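# Seat the hose connector fully onto the tap

## Task

Slide the hose connector onto the tap until it is pushed on as far as it goes, and keep the pipe frame upright throughout.

## Robot and tools

Robot: two arms, left_arm and right_arm. right_arm has a right hand and left_arm a mirrored left hand. In the scene frame the origin sits at table-top height, midway between the nominal arm bases. +z is up, +x points out over the table, and left_arm is on the +y side; these names do not match image sides. Measured bases: left_arm at (-0.021, +0.309, +0.025) m, right_arm at (-0.001, -0.366, +0.004) m, each turned only slightly about z. A camera stand behind the arms is fixed to the floor. Loose objects may get a brief nudge now and then.

Hand point axes (right hand): +z runs along the straight fingers toward the tips, +y points out of the palm's face, and +x runs across the palm away from the thumb. On the left hand +x points toward the thumb. The palm face is at y = -0.062. Straight fingertips reach about z = +0.12. A rigid mast near the wrist on the palm side (x +0.05 to +0.10, z -0.16 to -0.11, up to y = +0.06) can strike things; on the left hand its x values change sign. Fingertips carry rubber caps, and the rest of the hand is hard plastic.

execute_actions(actions, cameras): actions is a list of actions, run in order, and each action lasts 0.5 s. An action is a table of 1 to 15 rows. Each row is one 1/30 s control step, and if there are fewer than 15 rows the last row is held for the remaining steps. Every row holds 48 numbers, each in [-1, 1], and both arms must be filled in even if only one moves. Order: left_arm dx, dy, dz, rx, ry, rz; then 16 left hand slots; then left current_limit and speed; then the same 24 numbers for right_arm.

The six pose numbers are an offset, not a pose. They are measured from that arm's Hand target as it stood when the action began, along that target's own axes. Every row in an action counts from the same start point, not from the row before it. A new action starts again from the current Hand target, so repeating an offset keeps moving the hand. Scale: 1.0 means 0.6 m for dx, dy, dz and 180 degrees for rotation. rx, ry, rz together form a single rotation vector. Each step, the commanded orientation is clipped to within 40 degrees of the measured one. Damped IK gives position priority over orientation.

Hand slots: put grasp numbers a, b, c, d (each -1 to +1) in the first four slots and exactly 0 in the other twelve, or the row is rejected. All four at 0 opens the hand.
- a curls index and middle at their outer joints.
- b bends all three fingers at the knuckle.
- c swings the thumb across the palm and draws the index toward it.
- d curls the ring finger.
Examples: (0, 0, 0.75, 0) brings the thumb tip in front of the palm near (-0.015, +0.047, -0.056). (0.4, 0.6, 0.8, 0) makes a firm closed grasp. These are absolute goals, not offsets. To keep a grip or leave a hand unchanged, send its last grasp numbers again; a 0 always means a goal.

current_limit maps -1..+1 to 0..550 mA, with a floor of 11 mA; very low values may not lift a finger. speed maps to (speed+1)/2 of 8.5 rad/s. Both start at +0.4 and -0.6, and whatever was sent last stays in effect.

cameras is a list of names (cam_high, cam_left_wrist, cam_right_wrist), ["all"], or []. Images are returned by default only when actions is empty. An unknown camera name invalidates the whole call. All images are 504x504.

Results:
- Each arm reports end_effector_position in metres and end_effector_quat_wxyz, both in that arm's own base frame.
- Hand target is the last commanded pose after clipping, and the next offsets count from it. The hand often stops short of it; waiting does not help. A zero action asks for the target again, and if the gap persists, send the missing distance as an offset.
- A rest error of a few centimetres is normal and does not indicate contact. right_arm sags under load, so aim higher.
- Joint velocities "within noise" means the arm is still.
- Joint torques include the arm's own weight and a per-unit offset. Values 3 and 4 wrap at ±28 N m.
- Some step readings of position are listed as well.
- Hand lists, one value per motor: hand_goal, hand_measured, hand_current_ma, and hand_state (moving / goal / blocked / overload).
- Temperatures and other fields may be left out when nothing changed.
- A call returns once the robot is still, up to 3 s after the last action.

zoom_image(camera, region): gives an enlarged crop of the newest image from that camera. region is [x0, y0, x1, y1] in pixels from the top-left, at most 504 on each side.

finished_scene(scene=1): ends the scene permanently. The connector must stay fully seated without the robot holding it.

Avoid:
- Dropping parts, releasing moving parts, slamming, or pushing hard on fixed or heavy things.
- Knocking over the pipe frame.
- Letting anything fall off the table.
- Any contact between the two arms, including one hand closing on the other's fingers.
- Pressing toward poses the arm cannot reach. To stop a push, command the target back behind the hand point.

Heat and faults: a motor held at 495 mA or more for 5 s in total shuts down for 10 s. A MOTOR HOT warning appears at 85 °C, and at 100 °C that arm drops and stays faulted for 30-60 s. While an arm is stopped, hand commands sent to it are discarded.

The scene keeps running while you think, and the robot holds the last command. Wrist yaw range is ±1.571 rad and wrist roll ±2.094 rad. Moving the wrist near the waist axis can make the whole arm swing.

Each tool is called after ">>>" by a JSON object that holds its "method" and its "body".

## Session

>>> {"method": "execute_actions", "body": {"actions": []}}

Scene clock: 0.00 s.
left_arm: end_effector_position=(+0.7015, +0.1206, +0.3403) hand_goal=(+0.000, +0.754, +0.576, +0.696, +0.000, +0.754, +0.576, +0.696, +0.000, +0.754, +0.576, +0.696, +0.714, +0.678, +0.226, +0.168) hand_measured=(+0.000, +0.754, +0.576, +0.696, +0.000, +0.754, +0.576, +0.696, +0.000, +0.754, +0.576, +0.696, +0.714, +0.678, +0.226, +0.168) hand_current_ma=(+0, +0, +0, +0, +0, +0, +0, +0, +0, +0, +0, +0, +0, +0, +0, +0) hand_state=(overload, goal, goal, goal, goal, goal, goal, goal, goal, goal, goal, goal, goal, goal, goal, goal) hand_current_limit=0.40 hand_speed=-0.60 end_effector_quat_wxyz=(-0.186, +0.708, +0.468, +0.495) | right_arm: end_effector_position=(+0.0973, +0.4712, +0.1984) hand_goal=(+0.000, +0.754, +0.576, +0.696, +0.000, +0.754, +0.576, +0.696, +0.000, +0.754, +0.576, +0.696, +0.714, +0.678, +0.226, +0.168) hand_measured=(+0.000, +0.754, +0.576, +0.696, +0.000, +0.754, +0.576, +0.696, +0.000, +0.754, +0.576, +0.696, +0.714, +0.678, +0.226, +0.168) hand_current_ma=(+0, +0, +0, +0, +0, +0, +0, +0, +0, +0, +0, +0, +0, +0, +0, +0) hand_state=(goal, goal, goal, goal, goal, goal, goal, goal, goal, goal, goal, goal, goal, goal, goal, goal) hand_current_limit=0.40 hand_speed=-0.60 end_effector_quat_wxyz=(-0.385, +0.077, +0.669, +0.631)
Joint positions: left_arm=[0.048 1.612 1.399 -0.451 -0.776 0.845] | right_arm=[1.228 1.736 0.383 1.482 -0.771 0.753]
Joint velocities: within noise
Joint torques (N m): no reading
Motor temperatures (°C): left_arm=[38 35 31 38 29 33] | right_arm=[37 35 32 34 34 30]
Heat: left arm: hottest waist 38 °C; right arm: hottest waist 37 °C.
Hand target: left_arm +0.7052, +0.1208, +0.3637; -0.177, +0.697, +0.471, +0.510 | right_arm +0.0982, +0.4737, +0.2019; -0.384, +0.074, +0.666, +0.635

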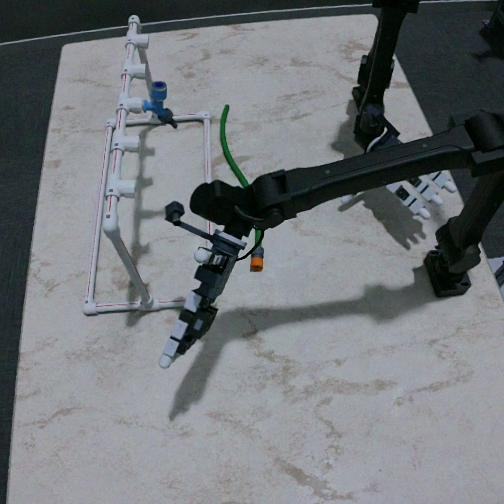

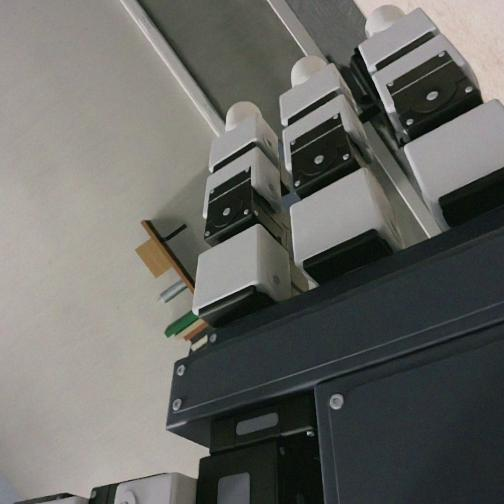

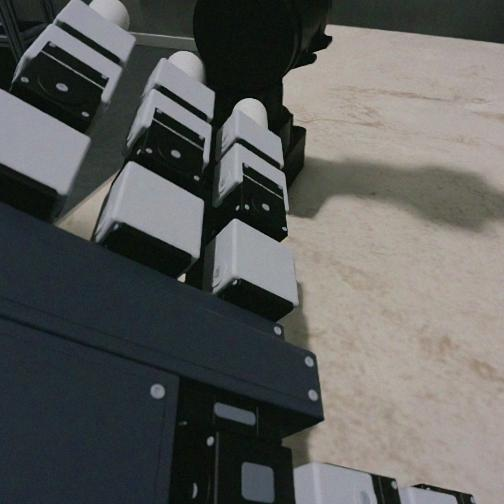

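>>> {"method": "zoom_image", "body": {"camera": "cam_high", "region": [70, 10, 270, 210]}}

>>> {"method": "zoom_image", "body": {"camera": "cam_high", "region": [180, 90, 300, 290]}}

>>> {"method": "zoom_image", "body": {"camera": "cam_high", "region": [115, 65, 195, 145]}}

Scaled by 2.520 from the camera's 504x504 image, which has a finer 720x720 frame.

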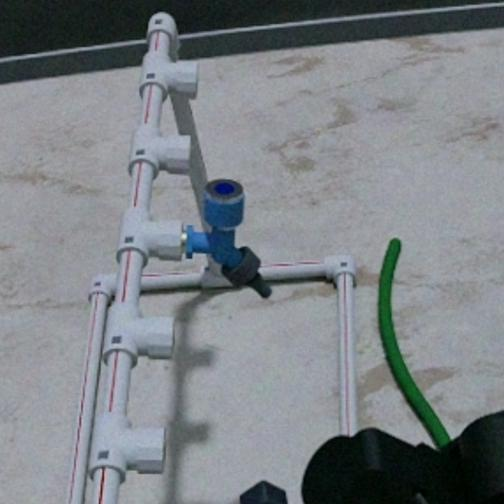

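Scaled by 2.520 from the camera's 504x504 image, which has a finer 720x720 frame.

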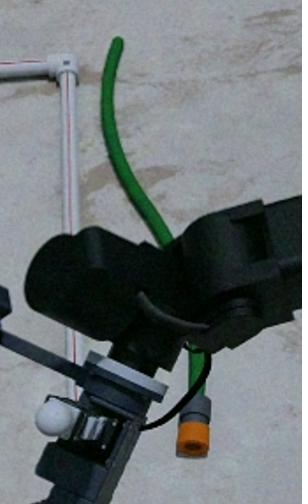

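Scaled by 6.300 from the camera's 504x504 image, which has a finer 720x720 frame.

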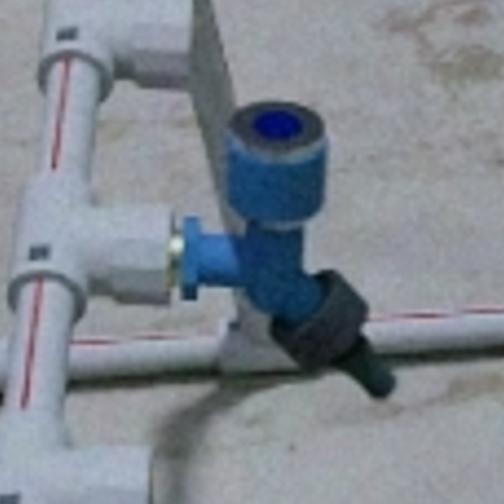

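>>> {"method": "zoom_image", "body": {"camera": "cam_left_wrist", "region": [100, 180, 300, 380]}}

>>> {"method": "zoom_image", "body": {"camera": "cam_high", "region": [330, 0, 504, 174]}}

>>> {"method": "zoom_image", "body": {"camera": "cam_high", "region": [330, 130, 504, 304]}}

Scaled by 2.520 from the camera's 504x504 image, which has a finer 720x720 frame.

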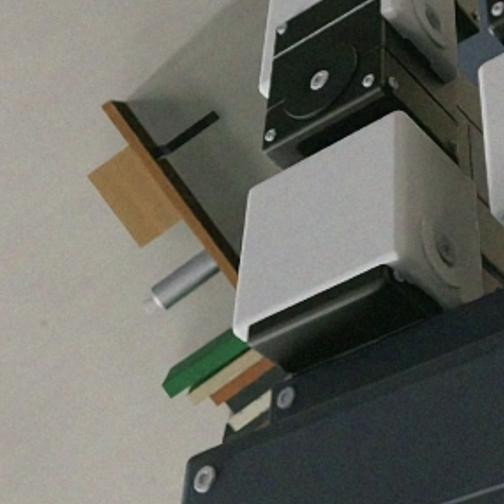

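Scaled by 2.897 from the camera's 504x504 image, which has a finer 720x720 frame.

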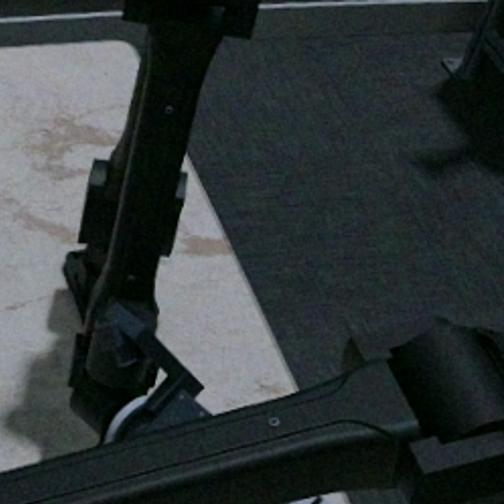

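Scaled by 2.897 from the camera's 504x504 image, which has a finer 720x720 frame.

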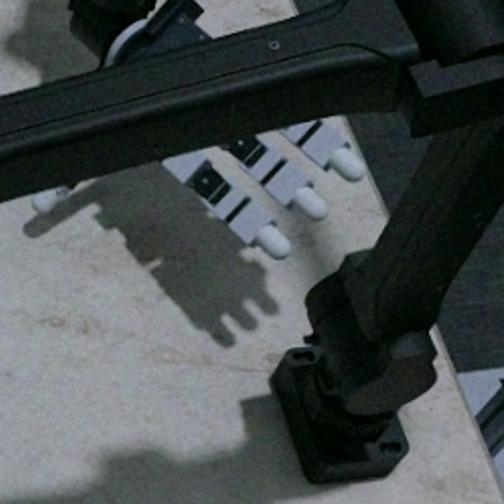

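>>> {"method": "zoom_image", "body": {"camera": "cam_high", "region": [140, 170, 290, 380]}}

>>> {"method": "zoom_image", "body": {"camera": "cam_high", "region": [70, 200, 220, 350]}}

Scaled by 2.400 from the camera's 504x504 image, which has a finer 720x720 frame.

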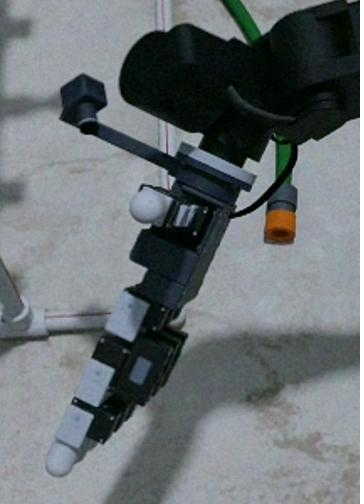

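Scaled by 3.360 from the camera's 504x504 image, which has a finer 720x720 frame.

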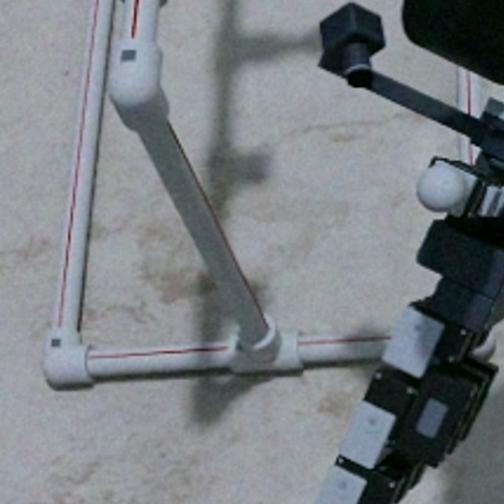

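>>> {"method": "execute_actions", "body": {"actions": [[[-0.0082,-0.0688,-0.0955,-0.097,-0.0265,-0.088,0,0,0,0,0,0,0,0,0,0,0,0,0,0,0,0,0.4,-0.6,0,0,0,0,0,0,0,0,0,0,0,0,0,0,0,0,0,0,0,0,0,0,0.4,-0.6]]], "cameras": []}}

Scene clock: 26.30 s.
left_arm: end_effector_position=(+0.6408, +0.0928, +0.3707) hand_goal=(+0.000, +0.750, +0.580, +0.700, +0.000, +0.750, +0.580, +0.700, +0.000, +0.750, +0.580, +0.700, +0.710, +0.680, +0.230, +0.170) hand_measured=(-0.190, +0.752, +0.578, +0.698, -0.002, +0.752, +0.578, +0.698, -0.002, +0.752, +0.578, +0.698, +0.714, +0.678, +0.226, +0.168) hand_current_ma=(+0, +0, +0, +0, +0, +0, +0, +0, +0, +0, +0, +0, +0, +0, +0, +0) hand_state=(overload, goal, goal, goal, goal, goal, goal, goal, goal, goal, goal, goal, goal, goal, goal, goal) hand_current_limit=0.40 hand_speed=-0.60 end_effector_quat_wxyz=(+0.015, +0.674, +0.481, +0.560) | right_arm: end_effector_position=(+0.0973, +0.4712, +0.1984) hand_goal=(+0.000, +0.750, +0.580, +0.700, +0.000, +0.750, +0.580, +0.700, +0.000, +0.750, +0.580, +0.700, +0.710, +0.680, +0.230, +0.170) hand_measured=(+0.000, +0.758, +0.580, +0.698, +0.000, +0.760, +0.580, +0.698, +0.000, +0.760, +0.580, +0.698, +0.718, +0.678, +0.228, +0.168) hand_current_ma=(+0, +4, +0, +0, +0, +4, +0, +0, +0, +4, +0, +0, +3, +0, +0, +0) hand_state=(goal, goal, goal, goal, goal, goal, goal, goal, goal, goal, goal, goal, goal, goal, goal, goal) hand_current_limit=0.40 hand_speed=-0.60 end_effector_quat_wxyz=(-0.385, +0.077, +0.669, +0.631)
Joint positions: left_arm=[0.074 1.4 1.1 -0.133 -0.478 0.714] | right_arm=[1.228 1.736 0.383 1.482 -0.771 0.753]
Joint torques (N m): left_arm=[1.26 -13.27 9.05 2.62 -0.26 -0.11] | right_arm=[-0.09 -10.46 4.74 2.84 0.14 -0.09]
Heat: left arm: hottest waist 38 °C; right arm: hottest waist 36 °C.
Hand target: left_arm +0.6393, +0.0972, +0.3733; +0.022, +0.665, +0.486, +0.566 | right_arm +0.0982, +0.4737, +0.2019; -0.384, +0.074, +0.666, +0.635
Off the commanded pose: left_arm 0.005 m, 2 deg | right_arm 0.004 m, 1 deg.
Step readings (end_effector_position of left_arm | right_arm):
0: (+0.7015, +0.1206, +0.3403) | (+0.0973, +0.4712, +0.1984)
1: (+0.7021, +0.1192, +0.3401) | (+0.0973, +0.4712, +0.1984)
2: (+0.7023, +0.1140, +0.3396) | (+0.0973, +0.4712, +0.1984)
4: (+0.6923, +0.1017, +0.3369) | (+0.0973, +0.4712, +0.1984)
8: (+0.6580, +0.0876, +0.3412) | (+0.0973, +0.4712, +0.1984)
15: (+0.6422, +0.0912, +0.3732) | (+0.0973, +0.4712, +0.1984)
No camera images: "cameras" was empty.

>>> {"method": "execute_actions", "body": {"actions": [[[-0.0082,-0.0688,-0.0955,-0.097,-0.0265,-0.088,0,0,0,0,0,0,0,0,0,0,0,0,0,0,0,0,0.4,-0.6,0,0,0,0,0,0,0,0,0,0,0,0,0,0,0,0,0,0,0,0,0,0,0.4,-0.6]],[[-0.0082,-0.0688,-0.0955,-0.097,-0.0265,-0.088,0,0,0,0,0,0,0,0,0,0,0,0,0,0,0,0,0.4,-0.6,0,0,0,0,0,0,0,0,0,0,0,0,0,0,0,0,0,0,0,0,0,0,0.4,-0.6]],[[0,0,0,-0.097,-0.0265,-0.088,0,0,0,0,0,0,0,0,0,0,0,0,0,0,0,0,0.4,-0.6,0,0,0,0,0,0,0,0,0,0,0,0,0,0,0,0,0,0,0,0,0,0,0.4,-0.6]],[[0,0,0,0.0217,-0.09,-0.141,0,0,0,0,0,0,0,0,0,0,0,0,0,0,0,0,0.4,-0.6,0,0,0,0,0,0,0,0,0,0,0,0,0,0,0,0,0,0,0,0,0,0,0.4,-0.6]],[[0,0,0,0.0217,-0.09,-0.141,0,0,0,0,0,0,0,0,0,0,0,0,0,0,0,0,0.4,-0.6,0,0,0,0,0,0,0,0,0,0,0,0,0,0,0,0,0,0,0,0,0,0,0.4,-0.6]]], "cameras": ["all"]}}

Scene clock: 30.40 s.
left_arm: end_effector_position=(+0.4986, +0.0770, +0.3255) hand_goal=(+0.000, +0.750, +0.580, +0.700, +0.000, +0.750, +0.580, +0.700, +0.000, +0.750, +0.580, +0.700, +0.710, +0.680, +0.230, +0.170) hand_measured=(-0.184, +0.760, +0.580, +0.698, +0.000, +0.760, +0.580, +0.698, +0.000, +0.760, +0.580, +0.698, +0.718, +0.678, +0.230, +0.168) hand_current_ma=(+0, +2, +0, +0, +0, +2, +0, +0, +0, +1, +0, +0, +1, +0, +0, +0) hand_state=(overload, goal, goal, goal, goal, goal, goal, goal, goal, goal, goal, goal, goal, goal, goal, goal) hand_current_limit=0.40 hand_speed=-0.60 end_effector_quat_wxyz=(+0.815, +0.377, +0.426, +0.114) | right_arm: end_effector_position=(+0.0973, +0.4712, +0.1984) hand_goal=(+0.000, +0.750, +0.580, +0.700, +0.000, +0.750, +0.580, +0.700, +0.000, +0.750, +0.580, +0.700, +0.710, +0.680, +0.230, +0.170) hand_measured=(+0.000, +0.758, +0.580, +0.698, +0.000, +0.760, +0.580, +0.698, +0.000, +0.760, +0.580, +0.698, +0.718, +0.678, +0.228, +0.168) hand_current_ma=(+0, +4, +0, +0, +0, +4, +0, +0, +0, +4, +0, +0, +3, +0, +0, +0) hand_state=(goal, goal, goal, goal, goal, goal, goal, goal, goal, goal, goal, goal, goal, goal, goal, goal) hand_current_limit=0.40 hand_speed=-0.60 end_effector_quat_wxyz=(-0.385, +0.077, +0.669, +0.631)
Joint positions: left_arm=[0.28 1.578 0.542 1.564 0.792 -1.102] | right_arm=[1.228 1.736 0.383 1.482 -0.771 0.753]
Joint torques (N m): left_arm=[1.26 -9.93 8.59 2.15 -0.39 -0.03] | right_arm=[0.03 -10.52 4.74 2.81 0.14 -0.08]
Heat: left arm: hottest waist 38 °C; right arm: hottest waist 36 °C.
Hand target: left_arm +0.5041, +0.0820, +0.3403; +0.827, +0.372, +0.404, +0.119 | right_arm +0.0982, +0.4737, +0.2019; -0.384, +0.074, +0.666, +0.635
Off the commanded pose: left_arm 0.017 m, 3 deg | right_arm 0.004 m, 1 deg.
Step readings (end_effector_position of left_arm | right_arm):
0: (+0.6408, +0.0928, +0.3707) | (+0.0973, +0.4712, +0.1984)
1: (+0.6407, +0.0913, +0.3700) | (+0.0973, +0.4712, +0.1984)
2: (+0.6386, +0.0876, +0.3697) | (+0.0973, +0.4712, +0.1984)
4: (+0.6228, +0.0789, +0.3622) | (+0.0973, +0.4712, +0.1984)
8: (+0.5881, +0.0725, +0.3460) | (+0.0973, +0.4712, +0.1984)
15: (+0.5741, +0.0812, +0.3569) | (+0.0973, +0.4712, +0.1984)
16: (+0.5731, +0.0802, +0.3590) | (+0.0973, +0.4712, +0.1984)
17: (+0.5694, +0.0771, +0.3608) | (+0.0973, +0.4712, +0.1984)
19: (+0.5520, +0.0704, +0.3569) | (+0.0973, +0.4712, +0.1984)
23: (+0.5196, +0.0682, +0.3347) | (+0.0973, +0.4712, +0.1984)
30: (+0.5066, +0.0763, +0.3378) | (+0.0973, +0.4712, +0.1984)
31: (+0.5062, +0.0761, +0.3396) | (+0.0973, +0.4712, +0.1984)
32: (+0.5047, +0.0746, +0.3428) | (+0.0973, +0.4712, +0.1984)
34: (+0.5024, +0.0706, +0.3478) | (+0.0973, +0.4712, +0.1984)
38: (+0.5024, +0.0742, +0.3372) | (+0.0973, +0.4712, +0.1984)
45: (+0.5020, +0.0828, +0.3170) | (+0.0973, +0.4712, +0.1984)
46: (+0.5016, +0.0818, +0.3173) | (+0.0973, +0.4712, +0.1984)
47: (+0.5024, +0.0785, +0.3168) | (+0.0973, +0.4712, +0.1984)
49: (+0.5040, +0.0680, +0.3178) | (+0.0973, +0.4712, +0.1984)
53: (+0.5036, +0.0610, +0.3250) | (+0.0973, +0.4712, +0.1984)
60: (+0.5036, +0.0738, +0.3260) | (+0.0973, +0.4712, +0.1984)
61: (+0.5038, +0.0739, +0.3256) | (+0.0973, +0.4712, +0.1984)
62: (+0.5045, +0.0712, +0.3243) | (+0.0973, +0.4712, +0.1984)
64: (+0.5056, +0.0652, +0.3218) | (+0.0973, +0.4712, +0.1984)
68: (+0.5026, +0.0636, +0.3259) | (+0.0973, +0.4712, +0.1984)
75: (+0.4954, +0.0744, +0.3347) | (+0.0973, +0.4712, +0.1984)

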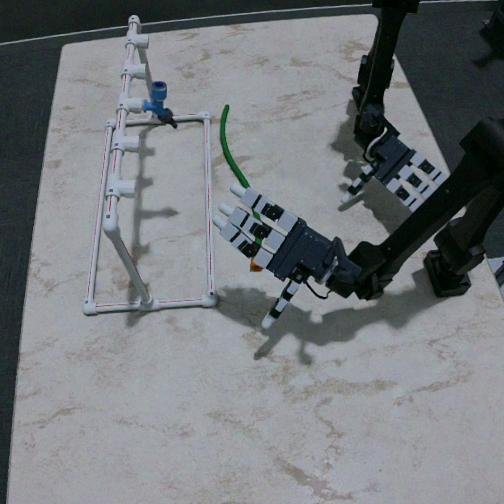

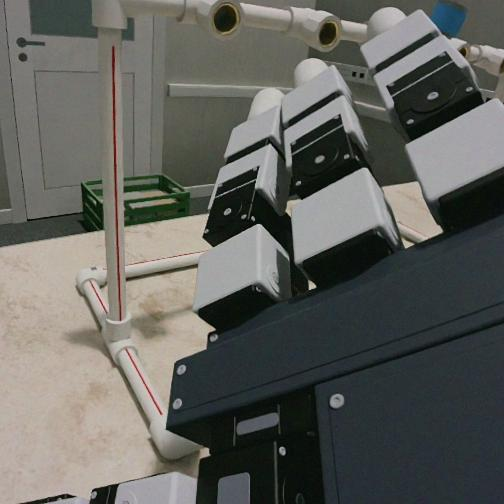

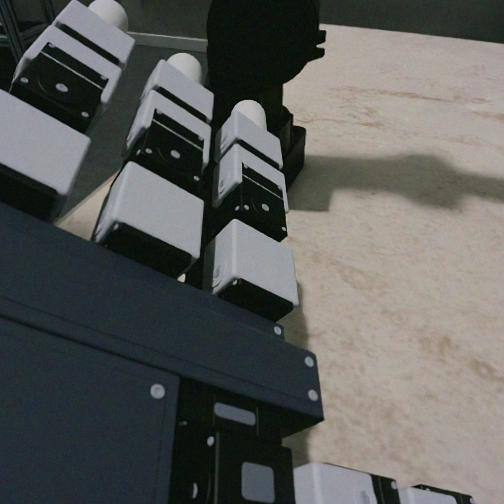

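>>> {"method": "execute_actions", "body": {"actions": [[[0,0,0,0.0217,-0.09,-0.141,0,0,0,0,0,0,0,0,0,0,0,0,0,0,0,0,0.4,-0.6,0,0,0,0,0,0,0,0,0,0,0,0,0,0,0,0,0,0,0,0,0,0,0.4,-0.6]],[[0,0,0.0,0.098,-0.063,-0.075,0,0,0,0,0,0,0,0,0,0,0,0,0,0,0,0,0.4,-0.6,0,0,0,0,0,0,0,0,0,0,0,0,0,0,0,0,0,0,0,0,0,0,0.4,-0.6]]], "cameras": ["cam_high","cam_left_wrist"]}}

Scene clock: 34.93 s.
left_arm: end_effector_position=(+0.4990, +0.0807, +0.3138) hand_goal=(+0.000, +0.750, +0.580, +0.700, +0.000, +0.750, +0.580, +0.700, +0.000, +0.750, +0.580, +0.700, +0.710, +0.680, +0.230, +0.170) hand_measured=(+0.194, +0.756, +0.580, +0.698, +0.002, +0.754, +0.580, +0.698, +0.002, +0.754, +0.580, +0.698, +0.718, +0.678, +0.230, +0.168) hand_current_ma=(+0, +0, +0, +0, +0, +0, +0, +0, +0, +0, +0, +0, +1, +0, +0, +0) hand_state=(overload, goal, goal, goal, goal, goal, goal, goal, goal, goal, goal, goal, goal, goal, goal, goal) hand_current_limit=0.40 hand_speed=-0.60 end_effector_quat_wxyz=(+0.753, +0.350, +0.517, -0.206) | right_arm: end_effector_position=(+0.0973, +0.4712, +0.1984) hand_goal=(+0.000, +0.750, +0.580, +0.700, +0.000, +0.750, +0.580, +0.700, +0.000, +0.750, +0.580, +0.700, +0.710, +0.680, +0.230, +0.170) hand_measured=(+0.000, +0.758, +0.580, +0.698, +0.000, +0.760, +0.580, +0.698, +0.000, +0.760, +0.580, +0.698, +0.718, +0.678, +0.228, +0.168) hand_current_ma=(+0, +4, +0, +0, +0, +4, +0, +0, +0, +4, +0, +0, +3, +0, +0, +0) hand_state=(goal, goal, goal, goal, goal, goal, goal, goal, goal, goal, goal, goal, goal, goal, goal, goal) hand_current_limit=0.40 hand_speed=-0.60 end_effector_quat_wxyz=(-0.385, +0.077, +0.669, +0.631)
Joint positions: left_arm=[0.439 1.475 0.606 1.571 1.223 -1.915] | right_arm=[1.228 1.736 0.383 1.482 -0.771 0.753]
Joint torques (N m): left_arm=[0.56 -10.81 9.83 1.59 -0.87 0.01] | right_arm=[0.03 -10.29 4.75 2.88 0.15 -0.08]
Heat: left arm: hottest waist 38 °C; right arm: hottest waist 36 °C.
Hand target: left_arm +0.5041, +0.0821, +0.3403; +0.820, +0.385, +0.283, -0.316 | right_arm +0.0982, +0.4737, +0.2019; -0.384, +0.074, +0.666, +0.635
Off the commanded pose: left_arm 0.027 m, 31 deg | right_arm 0.004 m, 1 deg.
joint sent to its limit (left arm) — joint 4 (wrist pitch), upper limit.
not at rest: the robot was still moving 3 seconds after this call's last action.
Step readings (end_effector_position of left_arm | right_arm):
0: (+0.4986, +0.0770, +0.3255) | (+0.0973, +0.4712, +0.1984)
1: (+0.4989, +0.0762, +0.3247) | (+0.0973, +0.4712, +0.1984)
2: (+0.4998, +0.0738, +0.3223) | (+0.0973, +0.4712, +0.1984)
4: (+0.5011, +0.0691, +0.3173) | (+0.0973, +0.4712, +0.1984)
8: (+0.4987, +0.0721, +0.3210) | (+0.0973, +0.4712, +0.1984)
15: (+0.4982, +0.0777, +0.3229) | (+0.0973, +0.4712, +0.1984)
16: (+0.4986, +0.0761, +0.3212) | (+0.0973, +0.4712, +0.1984)
17: (+0.4987, +0.0719, +0.3185) | (+0.0973, +0.4712, +0.1984)
19: (+0.4969, +0.0644, +0.3116) | (+0.0973, +0.4712, +0.1984)
23: (+0.4952, +0.0748, +0.3113) | (+0.0973, +0.4712, +0.1984)
30: (+0.4983, +0.0805, +0.3165) | (+0.0973, +0.4712, +0.1984)
Images, in order (width x height): cam_high 504x504, cam_left_wrist 504x504.

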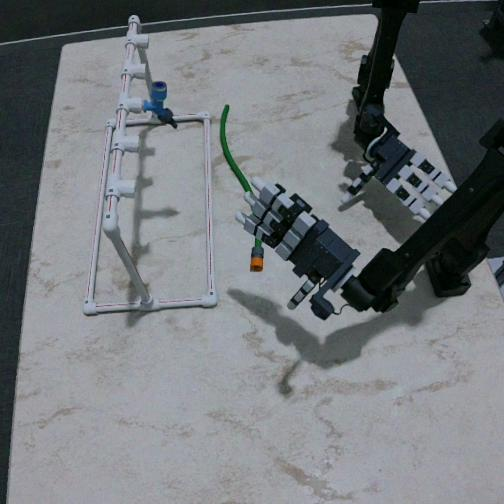

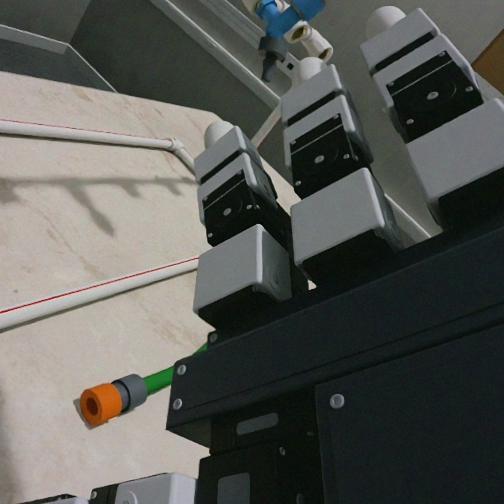

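>>> {"method": "zoom_image", "body": {"camera": "cam_left_wrist", "region": [230, 0, 350, 120]}}

>>> {"method": "zoom_image", "body": {"camera": "cam_left_wrist", "region": [60, 340, 220, 440]}}

>>> {"method": "zoom_image", "body": {"camera": "cam_high", "region": [200, 190, 310, 300]}}

Scaled by 4.200 from the camera's 504x504 image, which has a finer 720x720 frame.

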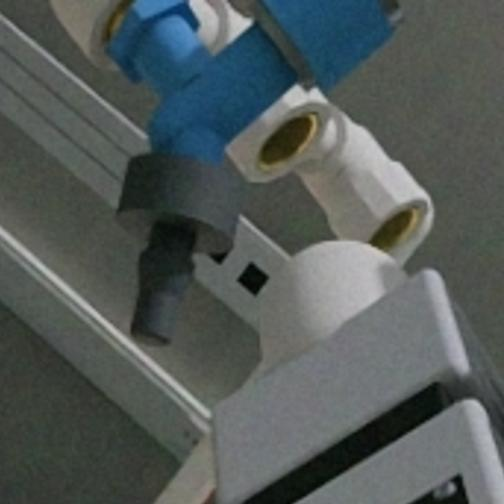

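Scaled by 3.150 from the camera's 504x504 image, which has a finer 720x720 frame.

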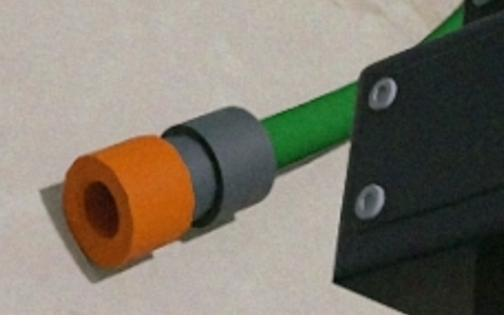

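Scaled by 4.582 from the camera's 504x504 image, which has a finer 720x720 frame.

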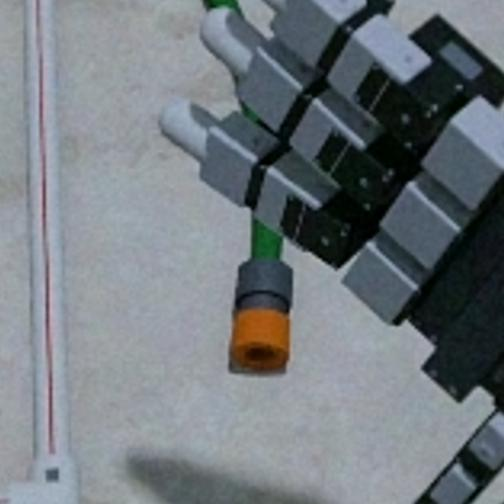

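>>> {"method": "zoom_image", "body": {"camera": "cam_high", "region": [130, 75, 190, 135]}}

Scaled by 8.400 from the camera's 504x504 image, which has a finer 720x720 frame.

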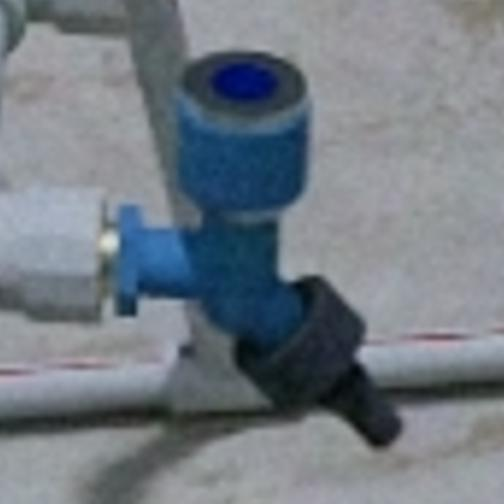

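>>> {"method": "execute_actions", "body": {"actions": [[[-0.0024,-0.072,0.0945,-0.062,0.029,0.0097,0,0,0,0,0,0,0,0,0,0,0,0,0,0,0,0,0.4,-0.6,0,0,0,0,0,0,0,0,0,0,0,0,0,0,0,0,0,0,0,0,0,0,0.4,-0.6],[-0.0024,-0.072,0.0945,-0.062,0.029,0.0097,0,0,0,0,0,0,0,0,0,0,0,0,0,0,0,0,0.4,-0.6,0,0,0,0,0,0,0,0,0,0,0,0,0,0,0,0,0,0,0,0,0,0,0.4,-0.6],[-0.0024,-0.072,0.0945,-0.062,0.029,0.0097,0,0,0,0,0,0,0,0,0,0,0,0,0,0,0,0,0.4,-0.6,0,0,0,0,0,0,0,0,0,0,0,0,0,0,0,0,0,0,0,0,0,0,0.4,-0.6],[-0.0024,-0.072,0.0945,-0.062,0.029,0.0097,0,0,0,0,0,0,0,0,0,0,0,0,0,0,0,0,0.4,-0.6,0,0,0,0,0,0,0,0,0,0,0,0,0,0,0,0,0,0,0,0,0,0,0.4,-0.6],[-0.0048,-0.144,0.189,-0.124,0.057,0.0194,0,0,0,0,0,0,0,0,0,0,0,0,0,0,0,0,0.4,-0.6,0,0,0,0,0,0,0,0,0,0,0,0,0,0,0,0,0,0,0,0,0,0,0.4,-0.6]],[[-0.019,-0.1,0.058,-0.062,0.0285,0.0097,0,0,0,0,0,0,0,0,0,0,0,0,0,0,0,0,0.4,-0.6,0,0,0,0,0,0,0,0,0,0,0,0,0,0,0,0,0,0,0,0,0,0,0.4,-0.6],[-0.019,-0.1,0.058,-0.062,0.0285,0.0097,0,0,0,0,0,0,0,0,0,0,0,0,0,0,0,0,0.4,-0.6,0,0,0,0,0,0,0,0,0,0,0,0,0,0,0,0,0,0,0,0,0,0,0.4,-0.6],[-0.019,-0.1,0.058,-0.062,0.0285,0.0097,0,0,0,0,0,0,0,0,0,0,0,0,0,0,0,0,0.4,-0.6,0,0,0,0,0,0,0,0,0,0,0,0,0,0,0,0,0,0,0,0,0,0,0.4,-0.6],[-0.019,-0.1,0.058,-0.062,0.0285,0.0097,0,0,0,0,0,0,0,0,0,0,0,0,0,0,0,0,0.4,-0.6,0,0,0,0,0,0,0,0,0,0,0,0,0,0,0,0,0,0,0,0,0,0,0.4,-0.6],[-0.0375,-0.2,0.1155,-0.124,0.057,0.0194,0,0,0,0,0,0,0,0,0,0,0,0,0,0,0,0,0.4,-0.6,0,0,0,0,0,0,0,0,0,0,0,0,0,0,0,0,0,0,0,0,0,0,0.4,-0.6]]], "cameras": ["cam_high","cam_left_wrist"]}}

Scene clock: 44.03 s.
left_arm: end_effector_position=(+0.4153, -0.1764, +0.3645) hand_goal=(+0.000, +0.750, +0.580, +0.700, +0.000, +0.750, +0.580, +0.700, +0.000, +0.750, +0.580, +0.700, +0.710, +0.680, +0.230, +0.170) hand_measured=(+1.000, +0.752, +0.580, +0.698, +0.002, +0.752, +0.580, +0.698, +0.002, +0.752, +0.580, +0.698, +0.710, +0.678, +0.230, +0.168) hand_current_ma=(+0, +0, +0, +0, +0, +0, +0, +0, +0, +0, +0, +0, +0, +0, +0, +0) hand_state=(overload, goal, goal, goal, goal, goal, goal, goal, goal, goal, goal, goal, goal, goal, goal, goal) hand_current_limit=0.40 hand_speed=-0.60 end_effector_quat_wxyz=(+0.849, +0.125, +0.508, -0.074) | right_arm: end_effector_position=(+0.0973, +0.4712, +0.1984) hand_goal=(+0.000, +0.750, +0.580, +0.700, +0.000, +0.750, +0.580, +0.700, +0.000, +0.750, +0.580, +0.700, +0.710, +0.680, +0.230, +0.170) hand_measured=(+0.000, +0.758, +0.580, +0.698, +0.000, +0.760, +0.580, +0.698, +0.000, +0.760, +0.580, +0.698, +0.718, +0.678, +0.228, +0.168) hand_current_ma=(+0, +4, +0, +0, +0, +4, +0, +0, +0, +4, +0, +0, +3, +0, +0, +0) hand_state=(goal, goal, goal, goal, goal, goal, goal, goal, goal, goal, goal, goal, goal, goal, goal, goal) hand_current_limit=0.40 hand_speed=-0.60 end_effector_quat_wxyz=(-0.385, +0.077, +0.669, +0.631)
Joint positions: left_arm=[-0.72 1.238 0.519 1.221 -0.349 -1.233] | right_arm=[1.228 1.736 0.383 1.482 -0.771 0.753]
Joint torques (N m): left_arm=[0.15 -6.77 12.34 1.39 0.03 0.26] | right_arm=[0.15 -10.34 4.72 2.84 0.15 -0.08]
Motor temperatures (°C): left_arm=[38 37 36 38 29 33] | right_arm=[36 37 33 34 34 30]
Heat: left arm: hottest waist 38 °C; right arm: hottest shoulder 37 °C.
Hand target: left_arm +0.4261, -0.1859, +0.3868; +0.859, +0.112, +0.495, -0.065 | right_arm +0.0982, +0.4737, +0.2019; -0.384, +0.074, +0.666, +0.635
Off the commanded pose: left_arm 0.027 m, 3 deg | right_arm 0.004 m, 1 deg.
Step readings (end_effector_position of left_arm | right_arm):
0: (+0.4990, +0.0807, +0.3138) | (+0.0973, +0.4712, +0.1984)
1: (+0.4996, +0.0814, +0.3149) | (+0.0973, +0.4712, +0.1984)
2: (+0.5010, +0.0835, +0.3185) | (+0.0973, +0.4712, +0.1984)
4: (+0.5018, +0.0761, +0.3294) | (+0.0973, +0.4712, +0.1984)
8: (+0.4869, +0.0241, +0.3469) | (+0.0973, +0.4712, +0.1984)
15: (+0.4664, -0.0502, +0.3614) | (+0.0973, +0.4712, +0.1984)
16: (+0.4662, -0.0503, +0.3628) | (+0.0973, +0.4712, +0.1984)
17: (+0.4665, -0.0490, +0.3631) | (+0.0973, +0.4712, +0.1984)
19: (+0.4652, -0.0589, +0.3605) | (+0.0973, +0.4712, +0.1984)
23: (+0.4463, -0.1155, +0.3611) | (+0.0973, +0.4712, +0.1984)
30: (+0.4124, -0.1769, +0.3522) | (+0.0973, +0.4712, +0.1984)
Images, in order (width x height): cam_high 504x504, cam_left_wrist 504x504.

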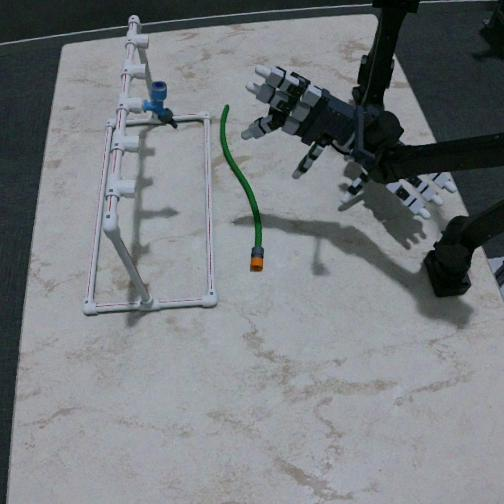

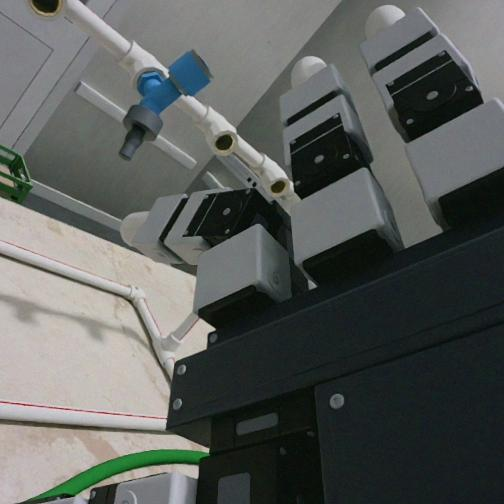

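>>> {"method": "zoom_image", "body": {"camera": "cam_left_wrist", "region": [100, 30, 240, 170]}}

Scaled by 3.600 from the camera's 504x504 image, which has a finer 720x720 frame.

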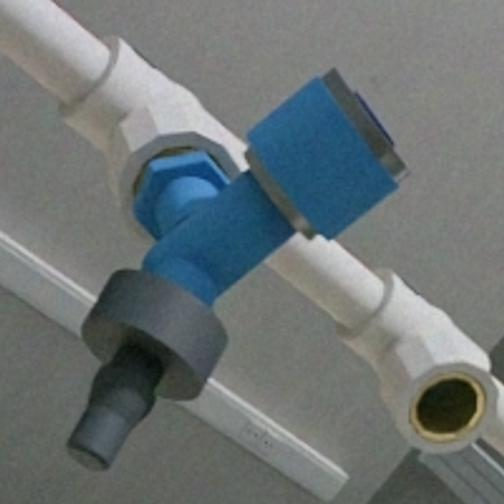

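>>> {"method": "execute_actions", "body": {"actions": [[[-0.029,0.18,-0.09,-0.018,0.003,0.009,0,0,0,0,0,0,0,0,0,0,0,0,0,0,0,0,0.4,-0.6,0,0,0,0,0,0,0,0,0,0,0,0,0,0,0,0,0,0,0,0,0,0,0.4,-0.6]],[[-0.029,0.18,-0.09,-0.018,0.003,0.009,0,0,0,0,0,0,0,0,0,0,0,0,0,0,0,0,0.4,-0.6,0,0,0,0,0,0,0,0,0,0,0,0,0,0,0,0,0,0,0,0,0,0,0.4,-0.6]],[[-0.029,0.18,-0.09,-0.018,0.003,0.009,0,0,0,0,0,0,0,0,0,0,0,0,0,0,0,0,0.4,-0.6,-0.0922,0.0924,-0.0639,0.065,-0.1253,-0.0956,0,0,0,0,0,0,0,0,0,0,0,0,0,0,0,0,0.4,-0.6]],[[-0.029,0.18,-0.09,-0.018,0.003,0.009,0,0,0,0,0,0,0,0,0,0,0,0,0,0,0,0,0.4,-0.6,-0.0922,0.0924,-0.0639,0.065,-0.1253,-0.0956,0,0,0,0,0,0,0,0,0,0,0,0,0,0,0,0,0.4,-0.6]],[[0,0,0,0,0,0,0,0,0,0,0,0,0,0,0,0,0,0,0,0,0,0,0.4,-0.6,-0.0922,0.0924,-0.0639,0.065,-0.1253,-0.0956,0,0,0,0,0,0,0,0,0,0,0,0,0,0,0,0,0.4,-0.6]]], "cameras": ["cam_high"]}}

Scene clock: 55.50 s.
left_arm: end_effector_position=(+0.2594, +0.2658, +0.3646) hand_goal=(+0.000, +0.750, +0.580, +0.700, +0.000, +0.750, +0.580, +0.700, +0.000, +0.750, +0.580, +0.700, +0.710, +0.680, +0.230, +0.170) hand_measured=(+1.000, +0.752, +0.580, +0.698, +0.002, +0.750, +0.580, +0.698, +0.002, +0.750, +0.580, +0.698, +0.710, +0.678, +0.230, +0.168) hand_current_ma=(+0, +0, +0, +0, +0, +0, +0, +0, +0, +0, +0, +0, +0, +0, +0, +0) hand_state=(overload, goal, goal, goal, goal, goal, goal, goal, goal, goal, goal, goal, goal, goal, goal, goal) hand_current_limit=0.40 hand_speed=-0.60 end_effector_quat_wxyz=(+0.843, +0.015, +0.535, +0.058) | right_arm: end_effector_position=(+0.3017, +0.4295, +0.3061) hand_goal=(+0.000, +0.750, +0.580, +0.700, +0.000, +0.750, +0.580, +0.700, +0.000, +0.750, +0.580, +0.700, +0.710, +0.680, +0.230, +0.170) hand_measured=(+0.000, +0.758, +0.580, +0.698, +0.000, +0.760, +0.580, +0.698, +0.000, +0.760, +0.580, +0.698, +0.718, +0.678, +0.228, +0.168) hand_current_ma=(+0, +4, +0, +0, +0, +4, +0, +0, +0, +4, +0, +0, +3, +0, +0, +0) hand_state=(goal, goal, goal, goal, goal, goal, goal, goal, goal, goal, goal, goal, goal, goal, goal, goal) hand_current_limit=0.40 hand_speed=-0.60 end_effector_quat_wxyz=(+0.315, +0.023, +0.873, +0.371)
Joint positions: left_arm=[1.048 0.843 0.28 1.287 0.871 -2.07] | right_arm=[0.921 1.099 0.75 -0.206 0.069 -0.636]
Joint torques (N m): left_arm=[0.91 -1.03 13.05 1.84 -0.75 -0.01] | right_arm=[0.67 -6.65 15.41 2.25 0.22 -0.17]
Heat: left arm: hottest waist 38 °C; right arm: hottest shoulder 37 °C.
Hand target: left_arm +0.2621, +0.2723, +0.3966; +0.859, +0.043, +0.508, +0.042 | right_arm +0.3052, +0.4426, +0.3246; +0.322, +0.013, +0.870, +0.374
Off the commanded pose: left_arm 0.033 m, 5 deg | right_arm 0.023 m, 1 deg.
joint sent to its limit (left arm) — joint 6 (wrist roll), lower limit. The joint targets are off in orientation, not in position.
Step readings (end_effector_position of left_arm | right_arm):
0: (+0.4153, -0.1764, +0.3645) | (+0.0973, +0.4712, +0.1984)
1: (+0.4154, -0.1762, +0.3646) | (+0.0973, +0.4712, +0.1984)
2: (+0.4162, -0.1746, +0.3658) | (+0.0973, +0.4712, +0.1984)
4: (+0.4153, -0.1573, +0.3708) | (+0.0973, +0.4712, +0.1984)
8: (+0.4012, -0.0933, +0.3866) | (+0.0973, +0.4712, +0.1984)
15: (+0.3930, -0.0701, +0.4013) | (+0.0973, +0.4712, +0.1984)
16: (+0.3939, -0.0700, +0.3992) | (+0.0973, +0.4712, +0.1984)
17: (+0.3946, -0.0686, +0.3967) | (+0.0973, +0.4712, +0.1984)
19: (+0.3890, -0.0439, +0.3889) | (+0.0973, +0.4712, +0.1984)
23: (+0.3636, +0.0195, +0.3914) | (+0.0973, +0.4712, +0.1984)
30: (+0.3534, +0.0446, +0.4024) | (+0.0973, +0.4712, +0.1984)
31: (+0.3547, +0.0454, +0.4005) | (+0.0979, +0.4711, +0.1980)
32: (+0.3558, +0.0475, +0.3987) | (+0.0999, +0.4715, +0.1955)
34: (+0.3477, +0.0727, +0.3956) | (+0.1183, +0.4699, +0.1862)
38: (+0.3158, +0.1305, +0.4015) | (+0.1735, +0.4592, +0.1825)
45: (+0.3106, +0.1569, +0.3918) | (+0.1864, +0.4597, +0.1933)
46: (+0.3114, +0.1585, +0.3898) | (+0.1872, +0.4595, +0.1930)
47: (+0.3110, +0.1610, +0.3882) | (+0.1913, +0.4588, +0.1922)
49: (+0.2975, +0.1870, +0.3845) | (+0.2086, +0.4541, +0.1930)
53: (+0.2590, +0.2434, +0.3775) | (+0.2482, +0.4405, +0.2128)
60: (+0.2585, +0.2670, +0.3528) | (+0.2578, +0.4429, +0.2363)
61: (+0.2590, +0.2672, +0.3524) | (+0.2594, +0.4428, +0.2347)
62: (+0.2593, +0.2673, +0.3527) | (+0.2658, +0.4406, +0.2322)
64: (+0.2595, +0.2667, +0.3560) | (+0.2803, +0.4326, +0.2326)
68: (+0.2592, +0.2648, +0.3635) | (+0.2985, +0.4210, +0.2675)
75: (+0.2594, +0.2656, +0.3646) | (+0.3059, +0.4283, +0.3147)
Images, in order (width x height): cam_high 504x504.

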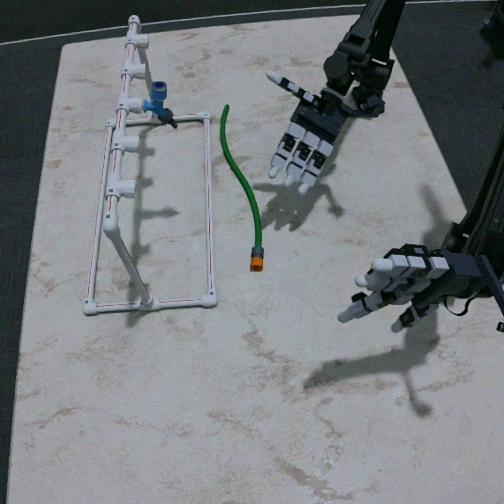

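>>> {"method": "execute_actions", "body": {"actions": [[[0,0,0,0,0,0,0,0,0,0,0,0,0,0,0,0,0,0,0,0,0,0,0.4,-0.6,-0.0648,0.006,0.0768,0.088,0.030,-0.125,0,0,0,0,0,0,0,0,0,0,0,0,0,0,0,0,0.4,-0.6]],[[0,0,0,0,0,0,0,0,0,0,0,0,0,0,0,0,0,0,0,0,0,0,0.4,-0.6,-0.0648,0.006,0.0768,0.088,0.030,-0.125,0.1,0.15,0.35,0.4,0,0,0,0,0,0,0,0,0,0,0,0,0.4,-0.6]],[[0,0,0,0,0,0,0,0,0,0,0,0,0,0,0,0,0,0,0,0,0,0,0.4,-0.6,-0.0648,0.006,0.0768,0.088,0.030,-0.125,0.25,0.3,0.75,0.8,0,0,0,0,0,0,0,0,0,0,0,0,0.4,-0.6]],[[0,0,0,0,0,0,0,0,0,0,0,0,0,0,0,0,0,0,0,0,0,0,0.4,-0.6,-0.0648,0.006,0.0768,0.088,0.030,-0.125,0.25,0.3,0.75,0.8,0,0,0,0,0,0,0,0,0,0,0,0,0.4,-0.6]]], "cameras": ["all"]}}

Scene clock: 59.03 s.
left_arm: end_effector_position=(+0.2593, +0.2658, +0.3647) hand_goal=(+0.000, +0.750, +0.580, +0.700, +0.000, +0.750, +0.580, +0.700, +0.000, +0.750, +0.580, +0.700, +0.710, +0.680, +0.230, +0.170) hand_measured=(+1.000, +0.752, +0.580, +0.698, +0.002, +0.750, +0.580, +0.698, +0.002, +0.750, +0.580, +0.698, +0.710, +0.678, +0.230, +0.168) hand_current_ma=(+0, +0, +0, +0, +0, +0, +0, +0, +0, +0, +0, +0, +0, +0, +0, +0) hand_state=(overload, goal, goal, goal, goal, goal, goal, goal, goal, goal, goal, goal, goal, goal, goal, goal) hand_current_limit=0.40 hand_speed=-0.60 end_effector_quat_wxyz=(+0.843, +0.015, +0.535, +0.058) | right_arm: end_effector_position=(+0.5144, +0.5385, +0.2798) hand_goal=(+0.000, +0.188, -0.048, +0.522, +0.000, +0.322, +0.120, +0.562, +0.000, +0.152, -0.700, -0.144, -0.540, +0.680, +0.042, +0.080) hand_measured=(-0.002, +0.188, -0.044, +0.524, -0.002, +0.320, +0.122, +0.564, -0.002, +0.154, -0.694, -0.142, -0.544, +0.678, +0.042, +0.082) hand_current_ma=(+0, +0, +1, +1, +0, -1, +0, +0, +0, +0, +2, +0, -1, +0, +0, +0) hand_state=(goal, goal, goal, goal, goal, goal, goal, goal, goal, goal, goal, goal, goal, goal, goal, goal) hand_current_limit=0.40 hand_speed=-0.60 end_effector_quat_wxyz=(+0.294, -0.479, +0.720, -0.407)
Joint positions: left_arm=[1.048 0.843 0.28 1.287 0.871 -2.07] | right_arm=[0.941 2.135 2.377 -1.374 0.992 -2.044]
Joint torques (N m): left_arm=[0.91 -0.97 13.05 1.89 -0.75 -0.01] | right_arm=[0.32 -21.89 14.72 0.99 0.95 -0.07]
Heat: left arm: hottest waist 38 °C; right arm: hottest shoulder 37 °C.
Hand target: left_arm +0.2621, +0.2723, +0.3966; +0.859, +0.043, +0.508, +0.042 | right_arm +0.5171, +0.5473, +0.2874; +0.283, -0.480, +0.721, -0.411
Off the commanded pose: left_arm 0.033 m, 5 deg | right_arm 0.012 m, 1 deg.
joint sent to its limit (left arm) — joint 6 (wrist roll), lower limit. The joint targets are off in orientation, not in position.
Step readings (end_effector_position of left_arm | right_arm):
0: (+0.2594, +0.2658, +0.3646) | (+0.3016, +0.4295, +0.3061)
1: (+0.2594, +0.2658, +0.3646) | (+0.3016, +0.4298, +0.3056)
2: (+0.2594, +0.2658, +0.3646) | (+0.3033, +0.4299, +0.3033)
4: (+0.2594, +0.2658, +0.3646) | (+0.3123, +0.4344, +0.2977)
8: (+0.2593, +0.2658, +0.3647) | (+0.3452, +0.4420, +0.3005)
15: (+0.2593, +0.2658, +0.3647) | (+0.3586, +0.4487, +0.3124)
16: (+0.2593, +0.2658, +0.3647) | (+0.3594, +0.4487, +0.3124)
17: (+0.2593, +0.2658, +0.3647) | (+0.3631, +0.4475, +0.3104)
19: (+0.2593, +0.2658, +0.3647) | (+0.3763, +0.4521, +0.3077)
23: (+0.2593, +0.2658, +0.3647) | (+0.4056, +0.4717, +0.3082)
30: (+0.2593, +0.2658, +0.3647) | (+0.4133, +0.4767, +0.3016)
31: (+0.2593, +0.2658, +0.3647) | (+0.4138, +0.4761, +0.3017)
32: (+0.2593, +0.2658, +0.3647) | (+0.4187, +0.4735, +0.3016)
34: (+0.2593, +0.2658, +0.3647) | (+0.4351, +0.4773, +0.3062)
38: (+0.2593, +0.2658, +0.3647) | (+0.4645, +0.4987, +0.3130)
45: (+0.2593, +0.2658, +0.3647) | (+0.4640, +0.5087, +0.2898)
46: (+0.2593, +0.2658, +0.3647) | (+0.4638, +0.5089, +0.2883)
47: (+0.2593, +0.2658, +0.3647) | (+0.4685, +0.5069, +0.2892)
49: (+0.2593, +0.2658, +0.3647) | (+0.4866, +0.5110, +0.2971)
53: (+0.2593, +0.2658, +0.3647) | (+0.5115, +0.5299, +0.3018)
60: (+0.2593, +0.2658, +0.3647) | (+0.5165, +0.5377, +0.2742)

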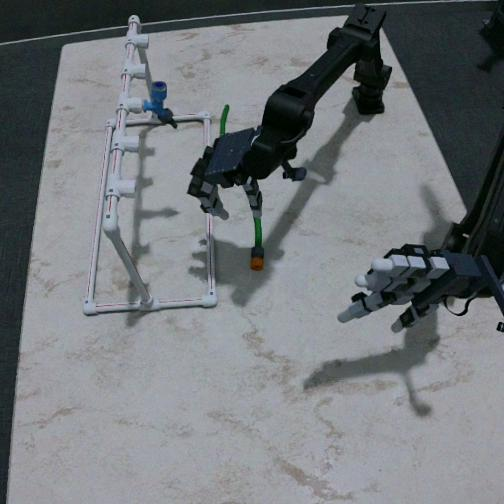

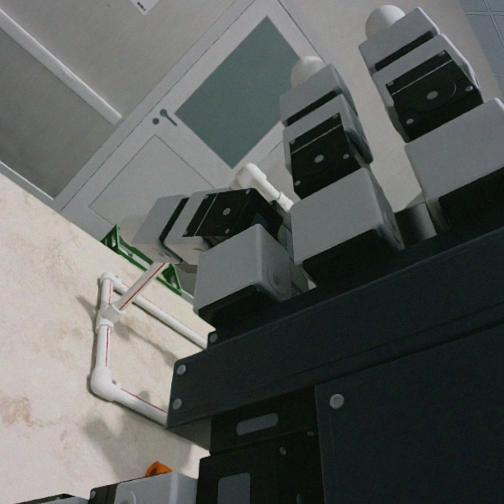

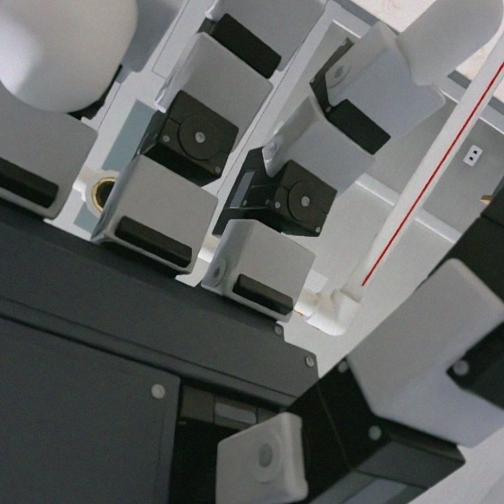

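>>> {"method": "zoom_image", "body": {"camera": "cam_high", "region": [180, 100, 330, 250]}}

Scaled by 3.360 from the camera's 504x504 image, which has a finer 720x720 frame.

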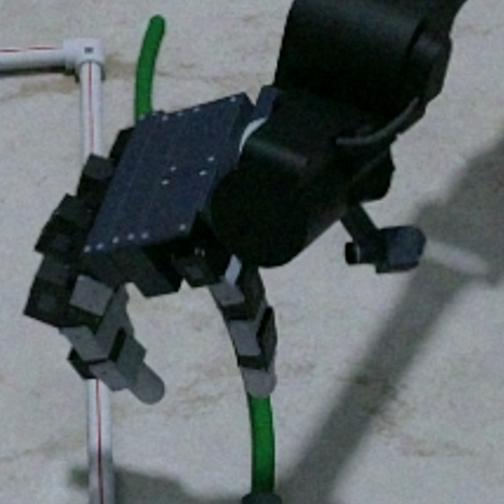

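>>> {"method": "execute_actions", "body": {"actions": [[[0,0,0,0,0,0,0,0,0,0,0,0,0,0,0,0,0,0,0,0,0,0,0.4,-0.6,0.0266,0.1335,0.0544,0.028,0.0104,0.0025,0.4,0.25,0.75,0.8,0,0,0,0,0,0,0,0,0,0,0,0,0.4,-0.6]],[[0,0,0,0,0,0,0,0,0,0,0,0,0,0,0,0,0,0,0,0,0,0,0.4,-0.6,0.0266,0.1335,0.0544,0.028,0.0104,0.0025,0.4,0.25,0.75,0.8,0,0,0,0,0,0,0,0,0,0,0,0,0.4,-0.6]]], "cameras": ["cam_high","cam_right_wrist"]}}

>>> {"method": "zoom_image", "body": {"camera": "cam_high", "region": [200, 180, 300, 280]}}

Scene clock: 64.80 s.
left_arm: end_effector_position=(+0.2593, +0.2658, +0.3647) hand_goal=(+0.000, +0.750, +0.580, +0.700, +0.000, +0.750, +0.580, +0.700, +0.000, +0.750, +0.580, +0.700, +0.710, +0.680, +0.230, +0.170) hand_measured=(+1.000, +0.752, +0.580, +0.698, +0.002, +0.750, +0.580, +0.698, +0.002, +0.750, +0.580, +0.698, +0.710, +0.678, +0.230, +0.168) hand_current_ma=(+0, +0, +0, +0, +0, +0, +0, +0, +0, +0, +0, +0, +0, +0, +0, +0) hand_state=(overload, goal, goal, goal, goal, goal, goal, goal, goal, goal, goal, goal, goal, goal, goal, goal) hand_current_limit=0.40 hand_speed=-0.60 end_effector_quat_wxyz=(+0.843, +0.015, +0.535, +0.058) | right_arm: end_effector_position=(+0.4912, +0.5209, +0.1160) hand_goal=(+0.000, +0.270, -0.198, +0.370, +0.000, +0.372, -0.110, +0.346, +0.000, +0.242, -0.700, -0.170, -0.524, +0.680, +0.042, +0.048) hand_measured=(-0.002, +0.264, -0.194, +0.372, -0.002, +0.364, -0.108, +0.350, -0.002, +0.238, -0.694, -0.168, -0.526, +0.678, +0.042, +0.050) hand_current_ma=(+0, -2, +1, +1, +0, -3, +0, +1, +0, -1, +1, +1, +0, +0, +0, +1) hand_state=(goal, goal, goal, goal, goal, goal, goal, goal, goal, goal, goal, goal, goal, goal, goal, goal) hand_current_limit=0.40 hand_speed=-0.60 end_effector_quat_wxyz=(+0.298, -0.435, +0.695, -0.488)
Joint positions: left_arm=[1.048 0.843 0.28 1.287 0.871 -2.07] | right_arm=[0.998 2.116 1.873 -1.042 1.202 -1.888]
Joint torques (N m): left_arm=[0.91 -0.97 13.04 1.88 -0.75 -0.01] | right_arm=[0.38 -23.3 9.88 1.83 1.15 0.03]
Heat: left arm: hottest elbow 40 °C; right arm: hottest shoulder 37 °C.
Hand target: left_arm +0.2621, +0.2723, +0.3966; +0.859, +0.043, +0.508, +0.042 | right_arm +0.4901, +0.5259, +0.1152; +0.304, -0.434, +0.695, -0.486
Off the commanded pose: left_arm 0.033 m, 5 deg | right_arm 0.005 m, 1 deg.
joint sent to its limit (left arm) — joint 6 (wrist roll), lower limit. The joint targets are off in orientation, not in position.
Step readings (end_effector_position of left_arm | right_arm):
0: (+0.2593, +0.2658, +0.3647) | (+0.5143, +0.5385, +0.2798)
1: (+0.2593, +0.2658, +0.3647) | (+0.5148, +0.5379, +0.2802)
2: (+0.2593, +0.2658, +0.3647) | (+0.5157, +0.5362, +0.2790)
4: (+0.2593, +0.2658, +0.3647) | (+0.5135, +0.5319, +0.2701)
8: (+0.2593, +0.2658, +0.3647) | (+0.5059, +0.5236, +0.2260)
15: (+0.2593, +0.2658, +0.3647) | (+0.4993, +0.5284, +0.1946)
16: (+0.2593, +0.2658, +0.3647) | (+0.4996, +0.5302, +0.1946)
17: (+0.2593, +0.2658, +0.3647) | (+0.5011, +0.5303, +0.1943)
19: (+0.2593, +0.2658, +0.3647) | (+0.5001, +0.5257, +0.1840)
23: (+0.2593, +0.2658, +0.3647) | (+0.4902, +0.5148, +0.1412)
30: (+0.2593, +0.2658, +0.3647) | (+0.4881, +0.5167, +0.1144)
Images, in order (width x height): cam_high 504x504, cam_right_wrist 504x504.

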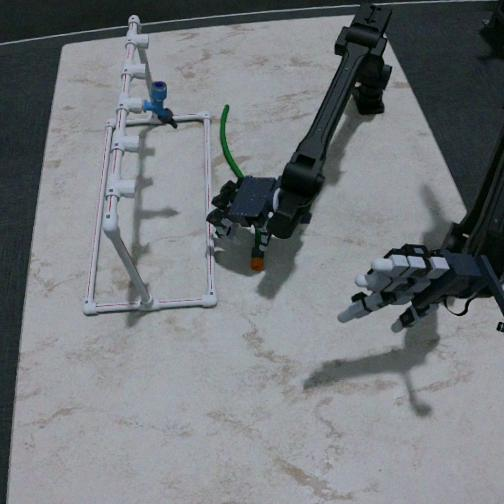

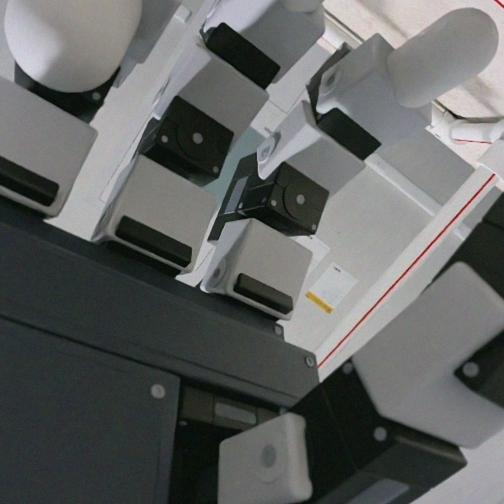

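Scaled by 5.040 from the camera's 504x504 image, which has a finer 720x720 frame.

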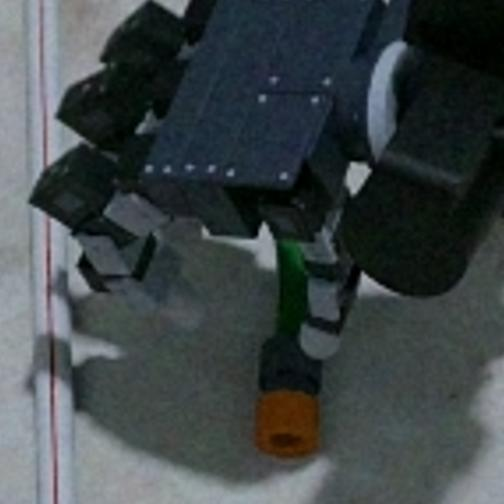

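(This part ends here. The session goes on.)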